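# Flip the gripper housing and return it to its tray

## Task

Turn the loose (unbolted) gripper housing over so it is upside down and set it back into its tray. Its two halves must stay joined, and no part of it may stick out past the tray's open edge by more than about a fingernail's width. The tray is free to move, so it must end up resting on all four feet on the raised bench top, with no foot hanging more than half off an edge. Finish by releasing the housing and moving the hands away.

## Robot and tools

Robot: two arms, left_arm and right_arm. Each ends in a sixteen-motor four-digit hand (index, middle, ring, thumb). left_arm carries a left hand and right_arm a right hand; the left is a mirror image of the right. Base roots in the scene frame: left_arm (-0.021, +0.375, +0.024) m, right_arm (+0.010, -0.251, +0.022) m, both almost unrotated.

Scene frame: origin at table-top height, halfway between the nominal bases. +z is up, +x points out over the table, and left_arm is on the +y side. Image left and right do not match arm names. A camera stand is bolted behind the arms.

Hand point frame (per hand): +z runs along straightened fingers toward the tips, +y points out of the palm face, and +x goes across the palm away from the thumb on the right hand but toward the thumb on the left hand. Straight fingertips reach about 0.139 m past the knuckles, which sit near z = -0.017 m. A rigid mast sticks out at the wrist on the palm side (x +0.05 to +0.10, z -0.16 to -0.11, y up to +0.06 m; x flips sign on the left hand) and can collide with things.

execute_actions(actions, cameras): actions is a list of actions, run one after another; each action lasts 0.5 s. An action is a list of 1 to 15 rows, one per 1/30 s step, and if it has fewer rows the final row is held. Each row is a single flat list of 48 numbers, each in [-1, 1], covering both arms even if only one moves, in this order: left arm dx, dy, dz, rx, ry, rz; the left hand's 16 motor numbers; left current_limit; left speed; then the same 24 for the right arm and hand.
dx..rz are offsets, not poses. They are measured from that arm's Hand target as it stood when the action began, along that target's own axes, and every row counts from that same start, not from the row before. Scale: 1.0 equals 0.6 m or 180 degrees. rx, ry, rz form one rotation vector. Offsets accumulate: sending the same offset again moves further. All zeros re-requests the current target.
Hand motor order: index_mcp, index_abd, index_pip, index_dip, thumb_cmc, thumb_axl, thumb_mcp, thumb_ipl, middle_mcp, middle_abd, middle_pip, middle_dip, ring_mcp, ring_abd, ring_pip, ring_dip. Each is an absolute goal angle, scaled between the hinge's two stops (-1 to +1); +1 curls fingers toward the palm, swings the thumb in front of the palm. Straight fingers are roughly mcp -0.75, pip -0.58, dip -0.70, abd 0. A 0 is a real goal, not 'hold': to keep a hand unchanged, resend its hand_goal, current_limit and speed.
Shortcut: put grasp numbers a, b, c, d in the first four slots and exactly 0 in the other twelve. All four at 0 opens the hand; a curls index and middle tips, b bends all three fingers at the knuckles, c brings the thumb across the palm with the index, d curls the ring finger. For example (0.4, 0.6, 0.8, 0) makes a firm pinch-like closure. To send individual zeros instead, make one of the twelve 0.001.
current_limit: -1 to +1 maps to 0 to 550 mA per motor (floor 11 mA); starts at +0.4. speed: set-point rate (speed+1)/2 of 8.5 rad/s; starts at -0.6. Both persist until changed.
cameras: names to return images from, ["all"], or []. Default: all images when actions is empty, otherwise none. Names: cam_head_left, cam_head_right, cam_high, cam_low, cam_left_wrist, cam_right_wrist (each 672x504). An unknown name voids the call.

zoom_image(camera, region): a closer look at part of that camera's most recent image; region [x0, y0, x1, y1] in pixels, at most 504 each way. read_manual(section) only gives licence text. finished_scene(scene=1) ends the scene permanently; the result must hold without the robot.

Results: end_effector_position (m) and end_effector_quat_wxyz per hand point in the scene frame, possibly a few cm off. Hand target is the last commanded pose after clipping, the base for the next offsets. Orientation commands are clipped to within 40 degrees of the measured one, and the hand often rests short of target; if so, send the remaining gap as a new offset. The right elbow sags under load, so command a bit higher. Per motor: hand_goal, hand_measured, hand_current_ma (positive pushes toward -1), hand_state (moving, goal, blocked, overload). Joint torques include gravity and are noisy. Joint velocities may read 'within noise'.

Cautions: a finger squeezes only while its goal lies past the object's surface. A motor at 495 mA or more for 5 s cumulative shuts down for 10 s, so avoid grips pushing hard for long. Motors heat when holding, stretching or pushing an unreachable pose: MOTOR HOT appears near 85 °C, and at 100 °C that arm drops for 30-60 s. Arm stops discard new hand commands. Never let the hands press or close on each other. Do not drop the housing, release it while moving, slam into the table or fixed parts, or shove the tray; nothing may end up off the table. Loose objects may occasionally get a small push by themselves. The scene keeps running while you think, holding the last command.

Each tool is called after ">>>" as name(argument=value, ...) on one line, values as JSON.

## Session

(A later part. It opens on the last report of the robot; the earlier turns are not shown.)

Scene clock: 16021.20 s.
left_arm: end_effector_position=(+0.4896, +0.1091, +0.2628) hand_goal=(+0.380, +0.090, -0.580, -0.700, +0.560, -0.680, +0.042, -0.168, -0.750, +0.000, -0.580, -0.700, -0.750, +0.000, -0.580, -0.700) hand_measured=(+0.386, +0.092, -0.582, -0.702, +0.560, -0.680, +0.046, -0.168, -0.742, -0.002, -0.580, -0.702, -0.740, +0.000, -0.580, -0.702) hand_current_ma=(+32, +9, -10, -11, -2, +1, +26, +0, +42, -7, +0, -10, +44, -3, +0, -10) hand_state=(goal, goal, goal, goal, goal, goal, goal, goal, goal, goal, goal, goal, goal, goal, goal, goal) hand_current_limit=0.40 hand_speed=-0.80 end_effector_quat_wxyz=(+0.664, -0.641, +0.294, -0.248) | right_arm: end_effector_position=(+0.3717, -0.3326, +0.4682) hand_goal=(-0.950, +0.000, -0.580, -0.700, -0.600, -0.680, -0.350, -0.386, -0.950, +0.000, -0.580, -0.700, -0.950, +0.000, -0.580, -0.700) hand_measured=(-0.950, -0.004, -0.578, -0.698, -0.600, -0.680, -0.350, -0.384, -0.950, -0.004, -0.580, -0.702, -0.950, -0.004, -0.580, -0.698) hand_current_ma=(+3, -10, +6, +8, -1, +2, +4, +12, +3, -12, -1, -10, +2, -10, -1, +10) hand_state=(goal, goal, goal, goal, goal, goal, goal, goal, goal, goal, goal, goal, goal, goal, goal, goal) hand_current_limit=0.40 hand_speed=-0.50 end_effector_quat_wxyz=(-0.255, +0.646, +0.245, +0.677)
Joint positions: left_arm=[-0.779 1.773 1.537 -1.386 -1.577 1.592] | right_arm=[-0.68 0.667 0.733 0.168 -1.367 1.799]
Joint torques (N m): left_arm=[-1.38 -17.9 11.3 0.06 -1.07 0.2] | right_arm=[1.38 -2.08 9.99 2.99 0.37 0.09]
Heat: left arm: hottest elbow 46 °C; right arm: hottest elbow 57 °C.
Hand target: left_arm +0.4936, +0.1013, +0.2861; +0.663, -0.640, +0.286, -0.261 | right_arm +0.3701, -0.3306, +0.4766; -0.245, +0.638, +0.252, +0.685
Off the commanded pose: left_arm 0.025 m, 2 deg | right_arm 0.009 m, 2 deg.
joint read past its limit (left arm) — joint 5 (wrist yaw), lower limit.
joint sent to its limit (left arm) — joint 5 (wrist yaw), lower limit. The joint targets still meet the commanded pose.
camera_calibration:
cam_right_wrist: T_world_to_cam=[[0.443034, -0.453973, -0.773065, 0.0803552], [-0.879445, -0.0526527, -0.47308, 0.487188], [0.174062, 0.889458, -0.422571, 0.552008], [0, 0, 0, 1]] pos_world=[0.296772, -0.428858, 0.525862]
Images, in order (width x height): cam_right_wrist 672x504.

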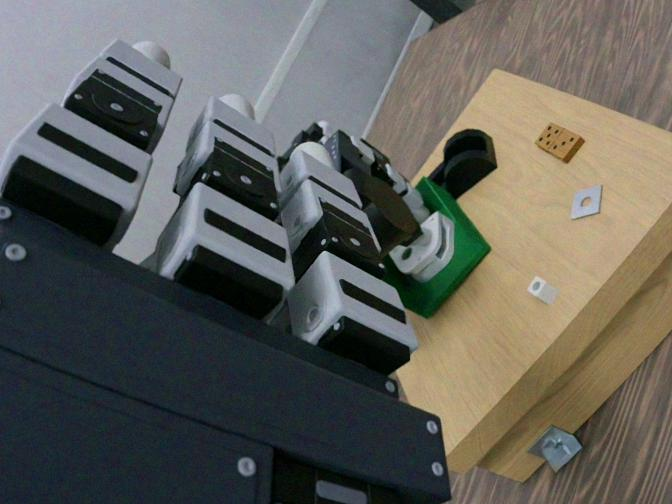

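>>> execute_actions(actions=[[[0,-0.006,0,0,0,0,0.38,0.09,-0.58,-0.7,0.558,-0.68,0.038,-0.168,-0.75,0.001,-0.58,-0.7,-0.75,0.001,-0.58,-0.7,0.4,-0.8,0,0,0,0,0,0,-0.95,0.001,-0.58,-0.7,-0.6,-0.68,-0.35,-0.386,-0.95,0.001,-0.58,-0.7,-0.95,0.001,-0.58,-0.7,0.4,-0.5]],[[0,-0.008,0,0,0,0,0.38,0.09,-0.58,-0.7,0.556,-0.68,0.028,-0.168,-0.75,0.001,-0.58,-0.7,-0.75,0.001,-0.58,-0.7,0.4,-0.8,0,0,0,0,0,0,-0.95,0.001,-0.58,-0.7,-0.6,-0.68,-0.35,-0.386,-0.95,0.001,-0.58,-0.7,-0.95,0.001,-0.58,-0.7,0.4,-0.5]]], cameras=["cam_right_wrist"])

>>> zoom_image(camera="cam_right_wrist", region=[385, 195, 460, 295])

Scene clock: 16030.17 s.
left_arm: end_effector_position=(+0.4900, +0.1087, +0.2664) hand_goal=(+0.380, +0.090, -0.580, -0.700, +0.556, -0.680, +0.028, -0.168, -0.750, +0.000, -0.580, -0.700, -0.750, +0.000, -0.580, -0.700) hand_measured=(+0.386, +0.092, -0.582, -0.702, +0.558, -0.680, +0.028, -0.168, -0.742, -0.002, -0.580, -0.702, -0.740, +0.000, -0.580, -0.702) hand_current_ma=(+32, +9, -10, -11, +7, +1, -1, +3, +42, -7, +0, -10, +44, -3, +0, -10) hand_state=(goal, goal, goal, goal, goal, goal, goal, goal, goal, goal, goal, goal, goal, goal, goal, goal) hand_current_limit=0.40 hand_speed=-0.80 end_effector_quat_wxyz=(+0.666, -0.639, +0.298, -0.244) | right_arm: end_effector_position=(+0.3717, -0.3326, +0.4682) hand_goal=(-0.950, +0.000, -0.580, -0.700, -0.600, -0.680, -0.350, -0.386, -0.950, +0.000, -0.580, -0.700, -0.950, +0.000, -0.580, -0.700) hand_measured=(-0.950, -0.004, -0.578, -0.698, -0.600, -0.680, -0.350, -0.384, -0.950, -0.004, -0.580, -0.702, -0.950, -0.004, -0.580, -0.698) hand_current_ma=(+3, -10, +6, +8, -1, +2, +4, +12, +3, -12, -1, -10, +2, -10, -1, +10) hand_state=(goal, goal, goal, goal, goal, goal, goal, goal, goal, goal, goal, goal, goal, goal, goal, goal) hand_current_limit=0.40 hand_speed=-0.50 end_effector_quat_wxyz=(-0.255, +0.646, +0.245, +0.677)
Joint positions: left_arm=[-0.779 1.773 1.547 -1.386 -1.577 1.615] | right_arm=[-0.68 0.667 0.733 0.168 -1.367 1.799]
Joint torques (N m): left_arm=[-1.44 -18.26 11.43 0.17 -1.07 0.2] | right_arm=[1.67 -1.85 10.21 2.96 0.38 0.1]
Heat: left arm: hottest elbow 46 °C; right arm: hottest elbow 57 °C.
Hand target: left_arm +0.4938, +0.1010, +0.2945; +0.663, -0.640, +0.286, -0.260 | right_arm +0.3701, -0.3306, +0.4766; -0.245, +0.638, +0.252, +0.685
Off the commanded pose: left_arm 0.029 m, 2 deg | right_arm 0.009 m, 2 deg.
joint read past its limit (left arm) — joint 5 (wrist yaw), lower limit.
joint sent to its limit (left arm) — joint 5 (wrist yaw), lower limit. The joint targets still meet the commanded pose.
camera_calibration:
cam_right_wrist: T_world_to_cam=[[0.443034, -0.453973, -0.773065, 0.0803552], [-0.879445, -0.0526527, -0.47308, 0.487188], [0.174062, 0.889458, -0.422571, 0.552008], [0, 0, 0, 1]] pos_world=[0.296772, -0.428858, 0.525862]
Images, in order (width x height): cam_right_wrist 672x504.

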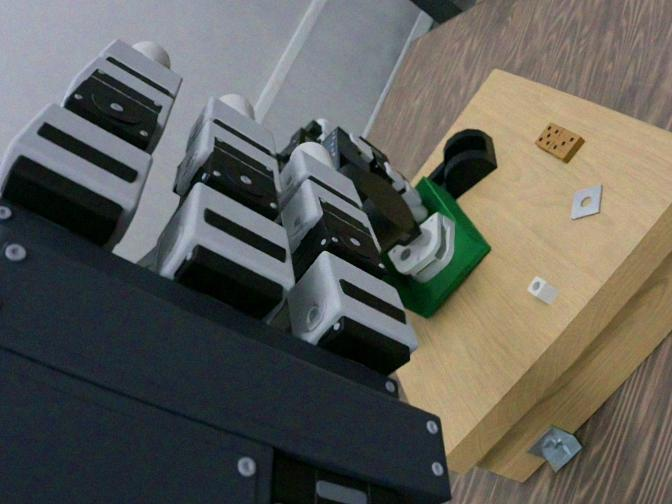

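Scaled by 5.040 from the camera's 672x504 image, which has a finer 960x720 frame.

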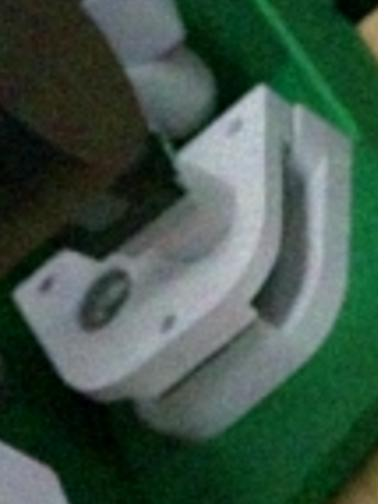

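>>> execute_actions(actions=[[[0,-0.008,0,0,0,0,0.38,0.09,-0.58,-0.7,0.554,-0.68,0.024,-0.168,-0.75,0.001,-0.58,-0.7,-0.75,0.001,-0.58,-0.7,0.4,-0.8,0,0,0,0,0,0,-0.95,0.001,-0.58,-0.7,-0.6,-0.68,-0.35,-0.386,-0.95,0.001,-0.58,-0.7,-0.95,0.001,-0.58,-0.7,0.4,-0.5]],[[0,-0.012,0,0,0,0,0.38,0.09,-0.58,-0.7,0.554,-0.68,0.016,-0.168,-0.75,0.001,-0.58,-0.7,-0.75,0.001,-0.58,-0.7,0.4,-0.8,0,0,0,0,0,0,-0.95,0.001,-0.58,-0.7,-0.6,-0.68,-0.35,-0.386,-0.95,0.001,-0.58,-0.7,-0.95,0.001,-0.58,-0.7,0.4,-0.5]]], cameras=["cam_right_wrist"])

>>> zoom_image(camera="cam_right_wrist", region=[385, 195, 460, 295])

Scene clock: 16039.10 s.
left_arm: end_effector_position=(+0.4910, +0.1077, +0.2776) hand_goal=(+0.380, +0.090, -0.580, -0.700, +0.554, -0.680, +0.016, -0.168, -0.750, +0.000, -0.580, -0.700, -0.750, +0.000, -0.580, -0.700) hand_measured=(+0.386, +0.092, -0.582, -0.702, +0.556, -0.680, +0.016, -0.168, -0.742, -0.002, -0.580, -0.702, -0.740, +0.000, -0.580, -0.702) hand_current_ma=(+32, +9, -10, -11, +7, +1, +0, +3, +42, -7, +0, -10, +44, -3, +0, -10) hand_state=(goal, goal, goal, goal, goal, goal, goal, goal, goal, goal, goal, goal, goal, goal, goal, goal) hand_current_limit=0.40 hand_speed=-0.80 end_effector_quat_wxyz=(+0.666, -0.639, +0.298, -0.244) | right_arm: end_effector_position=(+0.3717, -0.3326, +0.4682) hand_goal=(-0.950, +0.000, -0.580, -0.700, -0.600, -0.680, -0.350, -0.386, -0.950, +0.000, -0.580, -0.700, -0.950, +0.000, -0.580, -0.700) hand_measured=(-0.950, -0.004, -0.578, -0.698, -0.600, -0.680, -0.350, -0.384, -0.950, -0.004, -0.580, -0.702, -0.950, -0.004, -0.580, -0.698) hand_current_ma=(+3, -10, +6, +8, -1, +2, +4, +12, +3, -12, -1, -10, +2, -10, -1, +10) hand_state=(goal, goal, goal, goal, goal, goal, goal, goal, goal, goal, goal, goal, goal, goal, goal, goal) hand_current_limit=0.40 hand_speed=-0.50 end_effector_quat_wxyz=(-0.255, +0.646, +0.245, +0.677)
Joint positions: left_arm=[-0.779 1.766 1.567 -1.389 -1.577 1.639] | right_arm=[-0.68 0.667 0.733 0.168 -1.367 1.799]
Joint torques (N m): left_arm=[-1.14 -18.78 11.48 0.14 -1.07 0.19] | right_arm=[1.55 -1.79 10.14 3 0.39 0.07]
Heat: left arm: hottest elbow 46 °C; right arm: hottest elbow 57 °C.
Hand target: left_arm +0.4941, +0.1005, +0.3065; +0.663, -0.640, +0.286, -0.260 | right_arm +0.3701, -0.3306, +0.4766; -0.245, +0.638, +0.252, +0.685
Off the commanded pose: left_arm 0.030 m, 2 deg | right_arm 0.009 m, 2 deg.
joint read past its limit (left arm) — joint 5 (wrist yaw), lower limit.
joint sent to its limit (left arm) — joint 5 (wrist yaw), lower limit. The joint targets still meet the commanded pose.
camera_calibration:
cam_right_wrist: T_world_to_cam=[[0.443034, -0.453973, -0.773065, 0.0803552], [-0.879445, -0.0526527, -0.47308, 0.487188], [0.174062, 0.889458, -0.422571, 0.552008], [0, 0, 0, 1]] pos_world=[0.296772, -0.428858, 0.525862]
Images, in order (width x height): cam_right_wrist 672x504.

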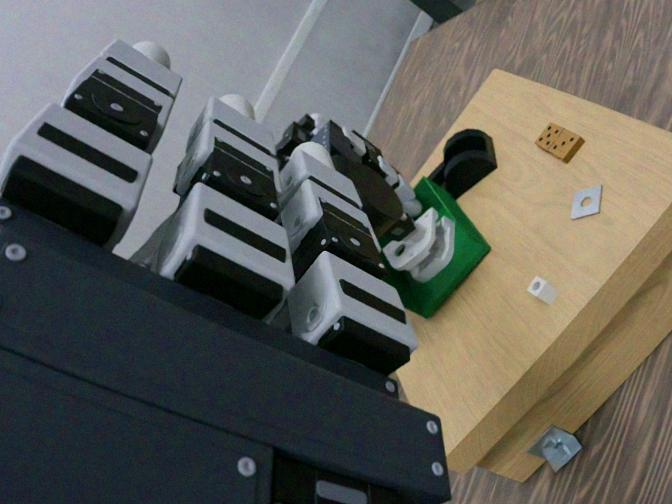

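Scaled by 5.040 from the camera's 672x504 image, which has a finer 960x720 frame.

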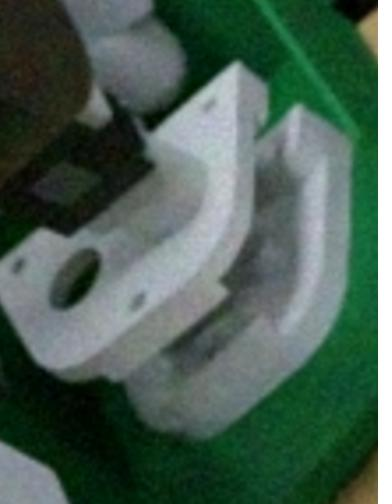

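>>> execute_actions(actions=[[[0,0.03,0,0,0,0,0.38,0.09,-0.58,-0.7,0.558,-0.68,0.028,-0.168,-0.75,0.001,-0.58,-0.7,-0.75,0.001,-0.58,-0.7,0.4,-0.8,0,0,0,0,0,0,-0.95,0.001,-0.58,-0.7,-0.6,-0.68,-0.35,-0.386,-0.95,0.001,-0.58,-0.7,-0.95,0.001,-0.58,-0.7,0.4,-0.5]],[[0,0.03,0,0,0,0,0.38,0.09,-0.58,-0.7,0.562,-0.68,0.04,-0.168,-0.75,0.001,-0.58,-0.7,-0.75,0.001,-0.58,-0.7,0.4,-0.8,0,0,0,0,0,0,-0.95,0.001,-0.58,-0.7,-0.6,-0.68,-0.35,-0.386,-0.95,0.001,-0.58,-0.7,-0.95,0.001,-0.58,-0.7,0.4,-0.5]],[[0,0.025,0,0,0,0,0.38,0.09,-0.58,-0.7,0.566,-0.68,0.05,-0.168,-0.75,0.001,-0.58,-0.7,-0.75,0.001,-0.58,-0.7,0.4,-0.8,0,0,0,0,0,0,-0.95,0.001,-0.58,-0.7,-0.6,-0.68,-0.35,-0.386,-0.95,0.001,-0.58,-0.7,-0.95,0.001,-0.58,-0.7,0.4,-0.5]],[[0,0.02,0,0,0,0,0.38,0.09,-0.58,-0.7,0.568,-0.68,0.06,-0.168,-0.75,0.001,-0.58,-0.7,-0.75,0.001,-0.58,-0.7,0.4,-0.8,0,0,0,0,0,0,-0.95,0.001,-0.58,-0.7,-0.6,-0.68,-0.35,-0.386,-0.95,0.001,-0.58,-0.7,-0.95,0.001,-0.58,-0.7,0.4,-0.5]]], cameras=["cam_right_wrist"])

>>> zoom_image(camera="cam_right_wrist", region=[385, 195, 460, 295])

Scene clock: 16103.00 s.
left_arm: end_effector_position=(+0.4910, +0.1078, +0.2608) hand_goal=(+0.380, +0.090, -0.580, -0.700, +0.568, -0.680, +0.060, -0.168, -0.750, +0.000, -0.580, -0.700, -0.750, +0.000, -0.580, -0.700) hand_measured=(+0.386, +0.092, -0.582, -0.702, +0.576, -0.680, +0.064, -0.168, -0.742, -0.002, -0.580, -0.702, -0.740, +0.000, -0.580, -0.702) hand_current_ma=(+32, +9, -10, -11, +38, +1, +25, +3, +42, -7, +0, -10, +44, -3, +0, -10) hand_state=(goal, goal, goal, goal, goal, goal, goal, goal, goal, goal, goal, goal, goal, goal, goal, goal) hand_current_limit=0.40 hand_speed=-0.80 end_effector_quat_wxyz=(+0.660, -0.646, +0.283, -0.259) | right_arm: end_effector_position=(+0.3717, -0.3326, +0.4682) hand_goal=(-0.950, +0.000, -0.580, -0.700, -0.600, -0.680, -0.350, -0.386, -0.950, +0.000, -0.580, -0.700, -0.950, +0.000, -0.580, -0.700) hand_measured=(-0.950, -0.004, -0.578, -0.698, -0.600, -0.680, -0.350, -0.384, -0.950, -0.004, -0.580, -0.702, -0.950, -0.004, -0.580, -0.698) hand_current_ma=(+3, -10, +6, +8, -1, +2, +4, +12, +3, -12, -1, -10, +2, -10, -1, +10) hand_state=(goal, goal, goal, goal, goal, goal, goal, goal, goal, goal, goal, goal, goal, goal, goal, goal) hand_current_limit=0.40 hand_speed=-0.50 end_effector_quat_wxyz=(-0.255, +0.646, +0.245, +0.677)
Joint positions: left_arm=[-0.779 1.766 1.52 -1.343 -1.577 1.592] | right_arm=[-0.68 0.667 0.733 0.168 -1.367 1.799]
Joint torques (N m): left_arm=[-1.32 -15.21 6.91 1.1 -1.07 -0.12] | right_arm=[1.2 -2.14 10.26 3.08 0.42 0.11]
Heat: left arm: hottest elbow 52 °C; right arm: hottest elbow 57 °C.
Hand target: left_arm +0.4928, +0.1033, +0.2436; +0.663, -0.640, +0.286, -0.260 | right_arm +0.3701, -0.3306, +0.4766; -0.245, +0.638, +0.252, +0.685
Off the commanded pose: left_arm 0.018 m, 1 deg | right_arm 0.009 m, 2 deg.
joint read past its limit (left arm) — joint 5 (wrist yaw), lower limit.
joint sent to its limit (left arm) — joint 5 (wrist yaw), lower limit. The joint targets still meet the commanded pose.
camera_calibration:
cam_right_wrist: T_world_to_cam=[[0.443034, -0.453973, -0.773065, 0.0803552], [-0.879445, -0.0526527, -0.47308, 0.487188], [0.174062, 0.889458, -0.422571, 0.552008], [0, 0, 0, 1]] pos_world=[0.296772, -0.428858, 0.525862]
Images, in order (width x height): cam_right_wrist 672x504.

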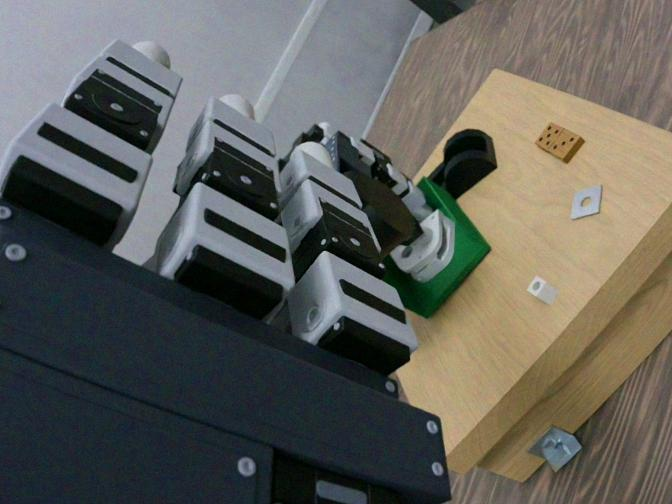

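Scaled by 5.040 from the camera's 672x504 image, which has a finer 960x720 frame.

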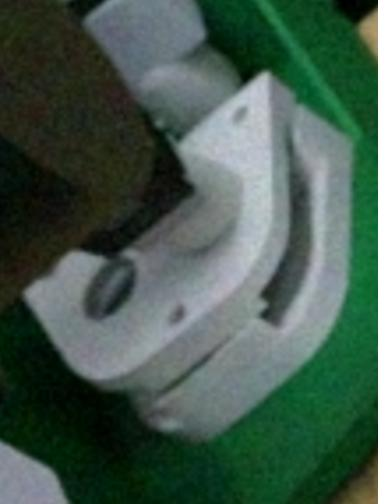

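>>> execute_actions(actions=[[[0,0,0,0,0,0,0.15,0.09,-0.285,-0.406,0.568,-0.68,0.062,-0.168,-0.75,0.001,-0.58,-0.7,-0.75,0.001,-0.58,-0.7,0.4,-0.8,0,0,0,0,0,0,-0.95,0.001,-0.58,-0.7,-0.6,-0.68,-0.35,-0.386,-0.95,0.001,-0.58,-0.7,-0.95,0.001,-0.58,-0.7,0.4,-0.5]],[[0,0,0,0,0,0,0.041,0.09,-0.066,-0.188,0.568,-0.68,0.062,-0.168,-0.75,0.001,-0.58,-0.7,-0.75,0.001,-0.58,-0.7,0.4,-0.8,0,0,0,0,0,0,-0.95,0.001,-0.58,-0.7,-0.6,-0.68,-0.35,-0.386,-0.95,0.001,-0.58,-0.7,-0.95,0.001,-0.58,-0.7,0.4,-0.5]],[[0,0,0,0,0,0,0.001,0.09,0.08,-0.043,0.568,-0.68,0.062,-0.168,-0.75,0.001,-0.58,-0.7,-0.75,0.001,-0.58,-0.7,0.4,-0.8,0,0,0,0,0,0,-0.95,0.001,-0.58,-0.7,-0.6,-0.68,-0.35,-0.386,-0.95,0.001,-0.58,-0.7,-0.95,0.001,-0.58,-0.7,0.4,-0.5]]], cameras=["cam_right_wrist"])

>>> zoom_image(camera="cam_right_wrist", region=[385, 195, 460, 295])

Scene clock: 16114.97 s.
left_arm: end_effector_position=(+0.4910, +0.1077, +0.2608) hand_goal=(+0.000, +0.090, +0.080, -0.044, +0.568, -0.680, +0.062, -0.168, -0.750, +0.000, -0.580, -0.700, -0.750, +0.000, -0.580, -0.700) hand_measured=(+0.012, +0.092, +0.076, -0.048, +0.576, -0.680, +0.064, -0.168, -0.742, -0.002, -0.580, -0.702, -0.740, +0.000, -0.580, -0.702) hand_current_ma=(+56, +9, -16, -14, +40, +1, +16, +3, +42, -7, +0, -10, +44, -3, +0, -10) hand_state=(goal, goal, goal, goal, goal, goal, goal, goal, goal, goal, goal, goal, goal, goal, goal, goal) hand_current_limit=0.40 hand_speed=-0.80 end_effector_quat_wxyz=(+0.660, -0.646, +0.282, -0.259) | right_arm: end_effector_position=(+0.3717, -0.3326, +0.4682) hand_goal=(-0.950, +0.000, -0.580, -0.700, -0.600, -0.680, -0.350, -0.386, -0.950, +0.000, -0.580, -0.700, -0.950, +0.000, -0.580, -0.700) hand_measured=(-0.950, -0.004, -0.578, -0.698, -0.600, -0.680, -0.350, -0.384, -0.950, -0.004, -0.580, -0.702, -0.950, -0.004, -0.580, -0.698) hand_current_ma=(+3, -10, +6, +8, -1, +2, +4, +12, +3, -12, -1, -10, +2, -10, -1, +10) hand_state=(goal, goal, goal, goal, goal, goal, goal, goal, goal, goal, goal, goal, goal, goal, goal, goal) hand_current_limit=0.40 hand_speed=-0.50 end_effector_quat_wxyz=(-0.255, +0.646, +0.245, +0.677)
Joint positions: left_arm=[-0.779 1.766 1.52 -1.343 -1.577 1.59] | right_arm=[-0.68 0.667 0.733 0.168 -1.367 1.799]
Joint torques (N m): left_arm=[-1.03 -15.15 6.89 1.06 -1.08 -0.11] | right_arm=[1.03 -2.55 10.07 3 0.39 0.15]
Heat: left arm: hottest elbow 49 °C; right arm: hottest elbow 57 °C.
Hand target: left_arm +0.4928, +0.1033, +0.2436; +0.663, -0.640, +0.286, -0.260 | right_arm +0.3701, -0.3306, +0.4766; -0.245, +0.638, +0.252, +0.685
Off the commanded pose: left_arm 0.018 m, 1 deg | right_arm 0.009 m, 2 deg.
joint read past its limit (left arm) — joint 5 (wrist yaw), lower limit.
joint sent to its limit (left arm) — joint 5 (wrist yaw), lower limit. The joint targets still meet the commanded pose.
camera_calibration:
cam_right_wrist: T_world_to_cam=[[0.443034, -0.453973, -0.773065, 0.0803552], [-0.879445, -0.0526527, -0.47308, 0.487188], [0.174062, 0.889458, -0.422571, 0.552008], [0, 0, 0, 1]] pos_world=[0.296772, -0.428858, 0.525862]
Images, in order (width x height): cam_right_wrist 672x504.

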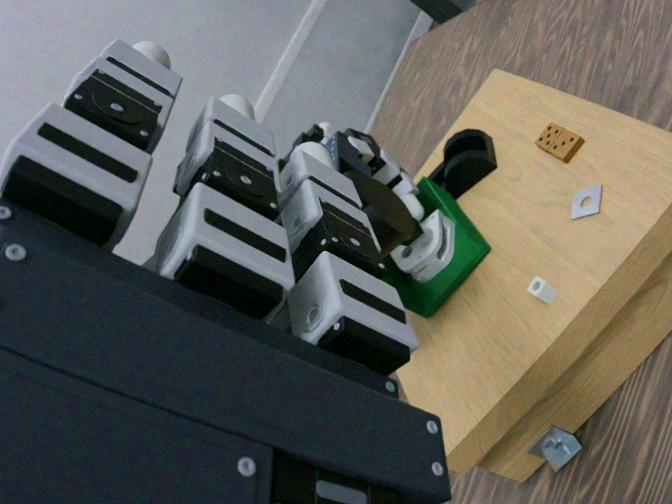

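Scaled by 5.040 from the camera's 672x504 image, which has a finer 960x720 frame.

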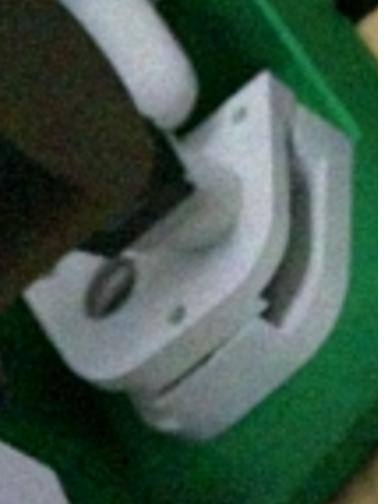

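>>> execute_actions(actions=[[[0,0,0,0,0,0,0.164,0.09,-0.117,-0.239,0.568,-0.68,0.062,-0.168,-0.75,0.001,-0.58,-0.7,-0.75,0.001,-0.58,-0.7,0.4,-0.85,0,0,0,0,0,0,-0.95,0.001,-0.58,-0.7,-0.6,-0.68,-0.35,-0.386,-0.95,0.001,-0.58,-0.7,-0.95,0.001,-0.58,-0.7,0.4,-0.5]],[[0,0,0,0,0,0,0.164,0.09,-0.117,-0.239,0.568,-0.68,0.062,-0.168,-0.75,0.001,-0.58,-0.7,-0.75,0.001,-0.58,-0.7,0.4,-0.85,0,0,0,0,0,0,-0.95,0.001,-0.58,-0.7,-0.6,-0.68,-0.35,-0.386,-0.95,0.001,-0.58,-0.7,-0.95,0.001,-0.58,-0.7,0.4,-0.5]]], cameras=["cam_right_wrist"])

>>> zoom_image(camera="cam_right_wrist", region=[385, 195, 460, 295])

Scene clock: 16125.40 s.
left_arm: end_effector_position=(+0.4913, +0.1074, +0.2609) hand_goal=(+0.164, +0.090, -0.118, -0.240, +0.568, -0.680, +0.062, -0.168, -0.750, +0.000, -0.580, -0.700, -0.750, +0.000, -0.580, -0.700) hand_measured=(+0.168, +0.092, -0.088, -0.218, +0.578, -0.678, +0.058, -0.170, -0.742, -0.002, -0.580, -0.702, -0.740, +0.000, -0.580, -0.702) hand_current_ma=(+21, +5, +137, +101, +47, +6, -21, -17, +42, -7, +0, -10, +45, -3, +0, -10) hand_state=(goal, goal, blocked, blocked, goal, goal, goal, goal, goal, goal, goal, goal, goal, goal, goal, goal) hand_current_limit=0.40 hand_speed=-0.85 end_effector_quat_wxyz=(+0.660, -0.646, +0.281, -0.260) | right_arm: end_effector_position=(+0.3717, -0.3326, +0.4682) hand_goal=(-0.950, +0.000, -0.580, -0.700, -0.600, -0.680, -0.350, -0.386, -0.950, +0.000, -0.580, -0.700, -0.950, +0.000, -0.580, -0.700) hand_measured=(-0.950, -0.004, -0.578, -0.698, -0.600, -0.680, -0.350, -0.384, -0.950, -0.004, -0.580, -0.702, -0.950, -0.004, -0.580, -0.698) hand_current_ma=(+3, -10, +6, +8, -1, +2, +4, +12, +3, -12, -1, -10, +2, -10, -1, +10) hand_state=(goal, goal, goal, goal, goal, goal, goal, goal, goal, goal, goal, goal, goal, goal, goal, goal) hand_current_limit=0.40 hand_speed=-0.50 end_effector_quat_wxyz=(-0.255, +0.646, +0.245, +0.677)
Joint positions: left_arm=[-0.779 1.766 1.52 -1.341 -1.577 1.589] | right_arm=[-0.68 0.667 0.733 0.168 -1.367 1.799]
Joint torques (N m): left_arm=[-1.03 -15.15 6.82 1.02 -1.07 -0.08] | right_arm=[1.08 -2.08 10.14 3.08 0.37 0.13]
Heat: left arm: hottest elbow 47 °C; right arm: hottest elbow 57 °C.
Hand target: left_arm +0.4928, +0.1033, +0.2436; +0.663, -0.640, +0.286, -0.260 | right_arm +0.3701, -0.3306, +0.4766; -0.245, +0.638, +0.252, +0.685
Off the commanded pose: left_arm 0.018 m, 1 deg | right_arm 0.009 m, 2 deg.
joint read past its limit (left arm) — joint 5 (wrist yaw), lower limit.
joint sent to its limit (left arm) — joint 5 (wrist yaw), lower limit. The joint targets still meet the commanded pose.
camera_calibration:
cam_right_wrist: T_world_to_cam=[[0.443034, -0.453973, -0.773065, 0.0803552], [-0.879445, -0.0526527, -0.47308, 0.487188], [0.174062, 0.889458, -0.422571, 0.552008], [0, 0, 0, 1]] pos_world=[0.296772, -0.428858, 0.525862]
Images, in order (width x height): cam_right_wrist 672x504.

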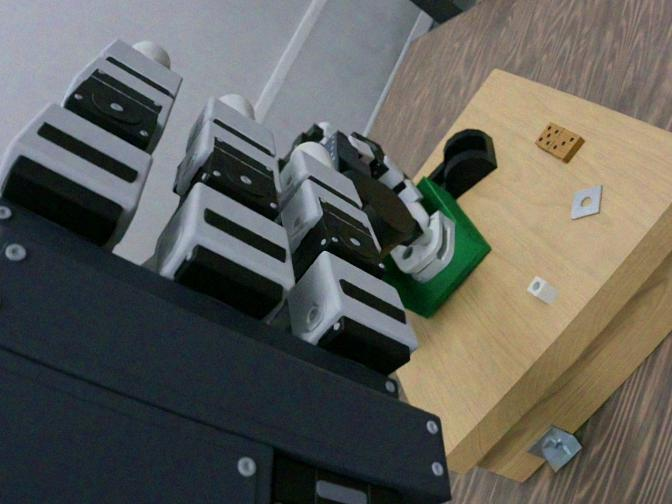

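Scaled by 5.040 from the camera's 672x504 image, which has a finer 960x720 frame.

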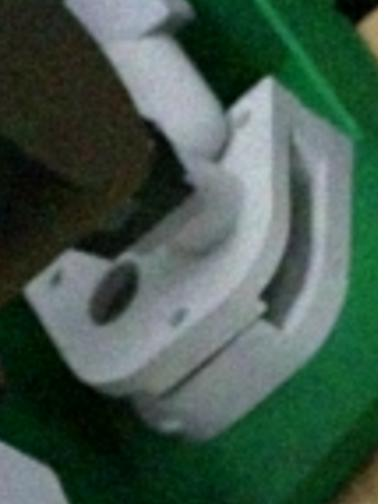

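>>> execute_actions(actions=[[[0,-0.02,0,0,0,0,0.267,0.09,-0.241,-0.362,0.568,-0.68,0.06,-0.168,-0.75,0.001,-0.58,-0.7,-0.75,0.001,-0.58,-0.7,0.4,-0.85,0,0,0,0,0,0,-0.95,0.001,-0.58,-0.7,-0.6,-0.68,-0.35,-0.386,-0.95,0.001,-0.58,-0.7,-0.95,0.001,-0.58,-0.7,0.4,-0.5]],[[0,-0.03,0,0,0,0,0.267,0.09,-0.241,-0.362,0.566,-0.68,0.055,-0.168,-0.75,0.001,-0.58,-0.7,-0.75,0.001,-0.58,-0.7,0.4,-0.85,0,0,0,0,0,0,-0.95,0.001,-0.58,-0.7,-0.6,-0.68,-0.35,-0.386,-0.95,0.001,-0.58,-0.7,-0.95,0.001,-0.58,-0.7,0.4,-0.5]]], cameras=["cam_right_wrist"])

>>> zoom_image(camera="cam_right_wrist", region=[385, 195, 460, 295])

Scene clock: 16135.60 s.
left_arm: end_effector_position=(+0.4918, +0.1075, +0.2640) hand_goal=(+0.266, +0.090, -0.242, -0.362, +0.566, -0.680, +0.054, -0.168, -0.750, +0.000, -0.580, -0.700, -0.750, +0.000, -0.580, -0.700) hand_measured=(+0.270, +0.086, -0.172, -0.302, +0.580, -0.678, +0.028, -0.182, -0.742, -0.002, -0.580, -0.702, -0.740, +0.000, -0.580, -0.702) hand_current_ma=(+23, -13, +341, +286, +68, +13, -161, -91, +43, -7, +0, -10, +45, -3, +0, -10) hand_state=(goal, goal, blocked, blocked, goal, goal, blocked, goal, goal, goal, goal, goal, goal, goal, goal, goal) hand_current_limit=0.40 hand_speed=-0.85 end_effector_quat_wxyz=(+0.661, -0.645, +0.280, -0.262) | right_arm: end_effector_position=(+0.3717, -0.3326, +0.4682) hand_goal=(-0.950, +0.000, -0.580, -0.700, -0.600, -0.680, -0.350, -0.386, -0.950, +0.000, -0.580, -0.700, -0.950, +0.000, -0.580, -0.700) hand_measured=(-0.950, -0.004, -0.578, -0.698, -0.600, -0.680, -0.350, -0.384, -0.950, -0.004, -0.580, -0.702, -0.950, -0.004, -0.580, -0.698) hand_current_ma=(+3, -10, +6, +8, -1, +2, +4, +12, +3, -12, -1, -10, +2, -10, -1, +10) hand_state=(goal, goal, goal, goal, goal, goal, goal, goal, goal, goal, goal, goal, goal, goal, goal, goal) hand_current_limit=0.40 hand_speed=-0.50 end_effector_quat_wxyz=(-0.255, +0.646, +0.245, +0.677)
Joint positions: left_arm=[-0.779 1.764 1.523 -1.344 -1.581 1.587] | right_arm=[-0.68 0.667 0.733 0.168 -1.367 1.799]
Joint torques (N m): left_arm=[-1.26 -16.5 10.41 -0.03 -0.94 0.28] | right_arm=[1.67 -1.67 10.28 3.15 0.35 0.12]
Heat: left arm: hottest elbow 46 °C; right arm: hottest elbow 57 °C.
Hand target: left_arm +0.4934, +0.1020, +0.2736; +0.663, -0.640, +0.286, -0.260 | right_arm +0.3701, -0.3306, +0.4766; -0.245, +0.638, +0.252, +0.685
Off the commanded pose: left_arm 0.011 m, 1 deg | right_arm 0.009 m, 2 deg.
joint read past its limit (left arm) — joint 5 (wrist yaw), lower limit.
joint sent to its limit (left arm) — joint 5 (wrist yaw), lower limit. The joint targets still meet the commanded pose.
camera_calibration:
cam_right_wrist: T_world_to_cam=[[0.443034, -0.453973, -0.773065, 0.0803552], [-0.879445, -0.0526527, -0.47308, 0.487188], [0.174062, 0.889458, -0.422571, 0.552008], [0, 0, 0, 1]] pos_world=[0.296772, -0.428858, 0.525862]
Images, in order (width x height): cam_right_wrist 672x504.

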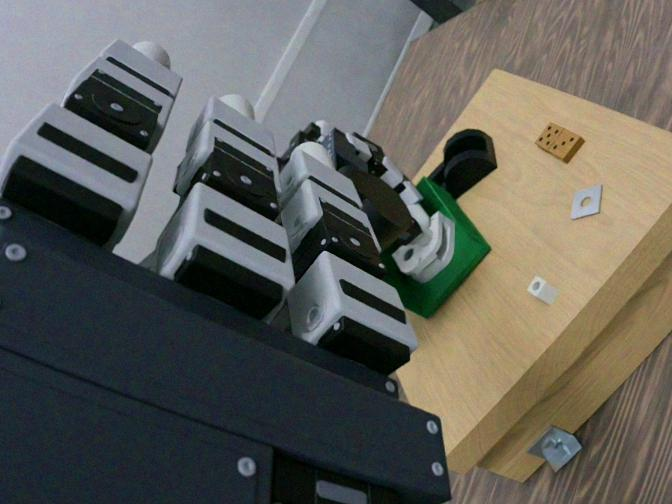

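Scaled by 5.040 from the camera's 672x504 image, which has a finer 960x720 frame.

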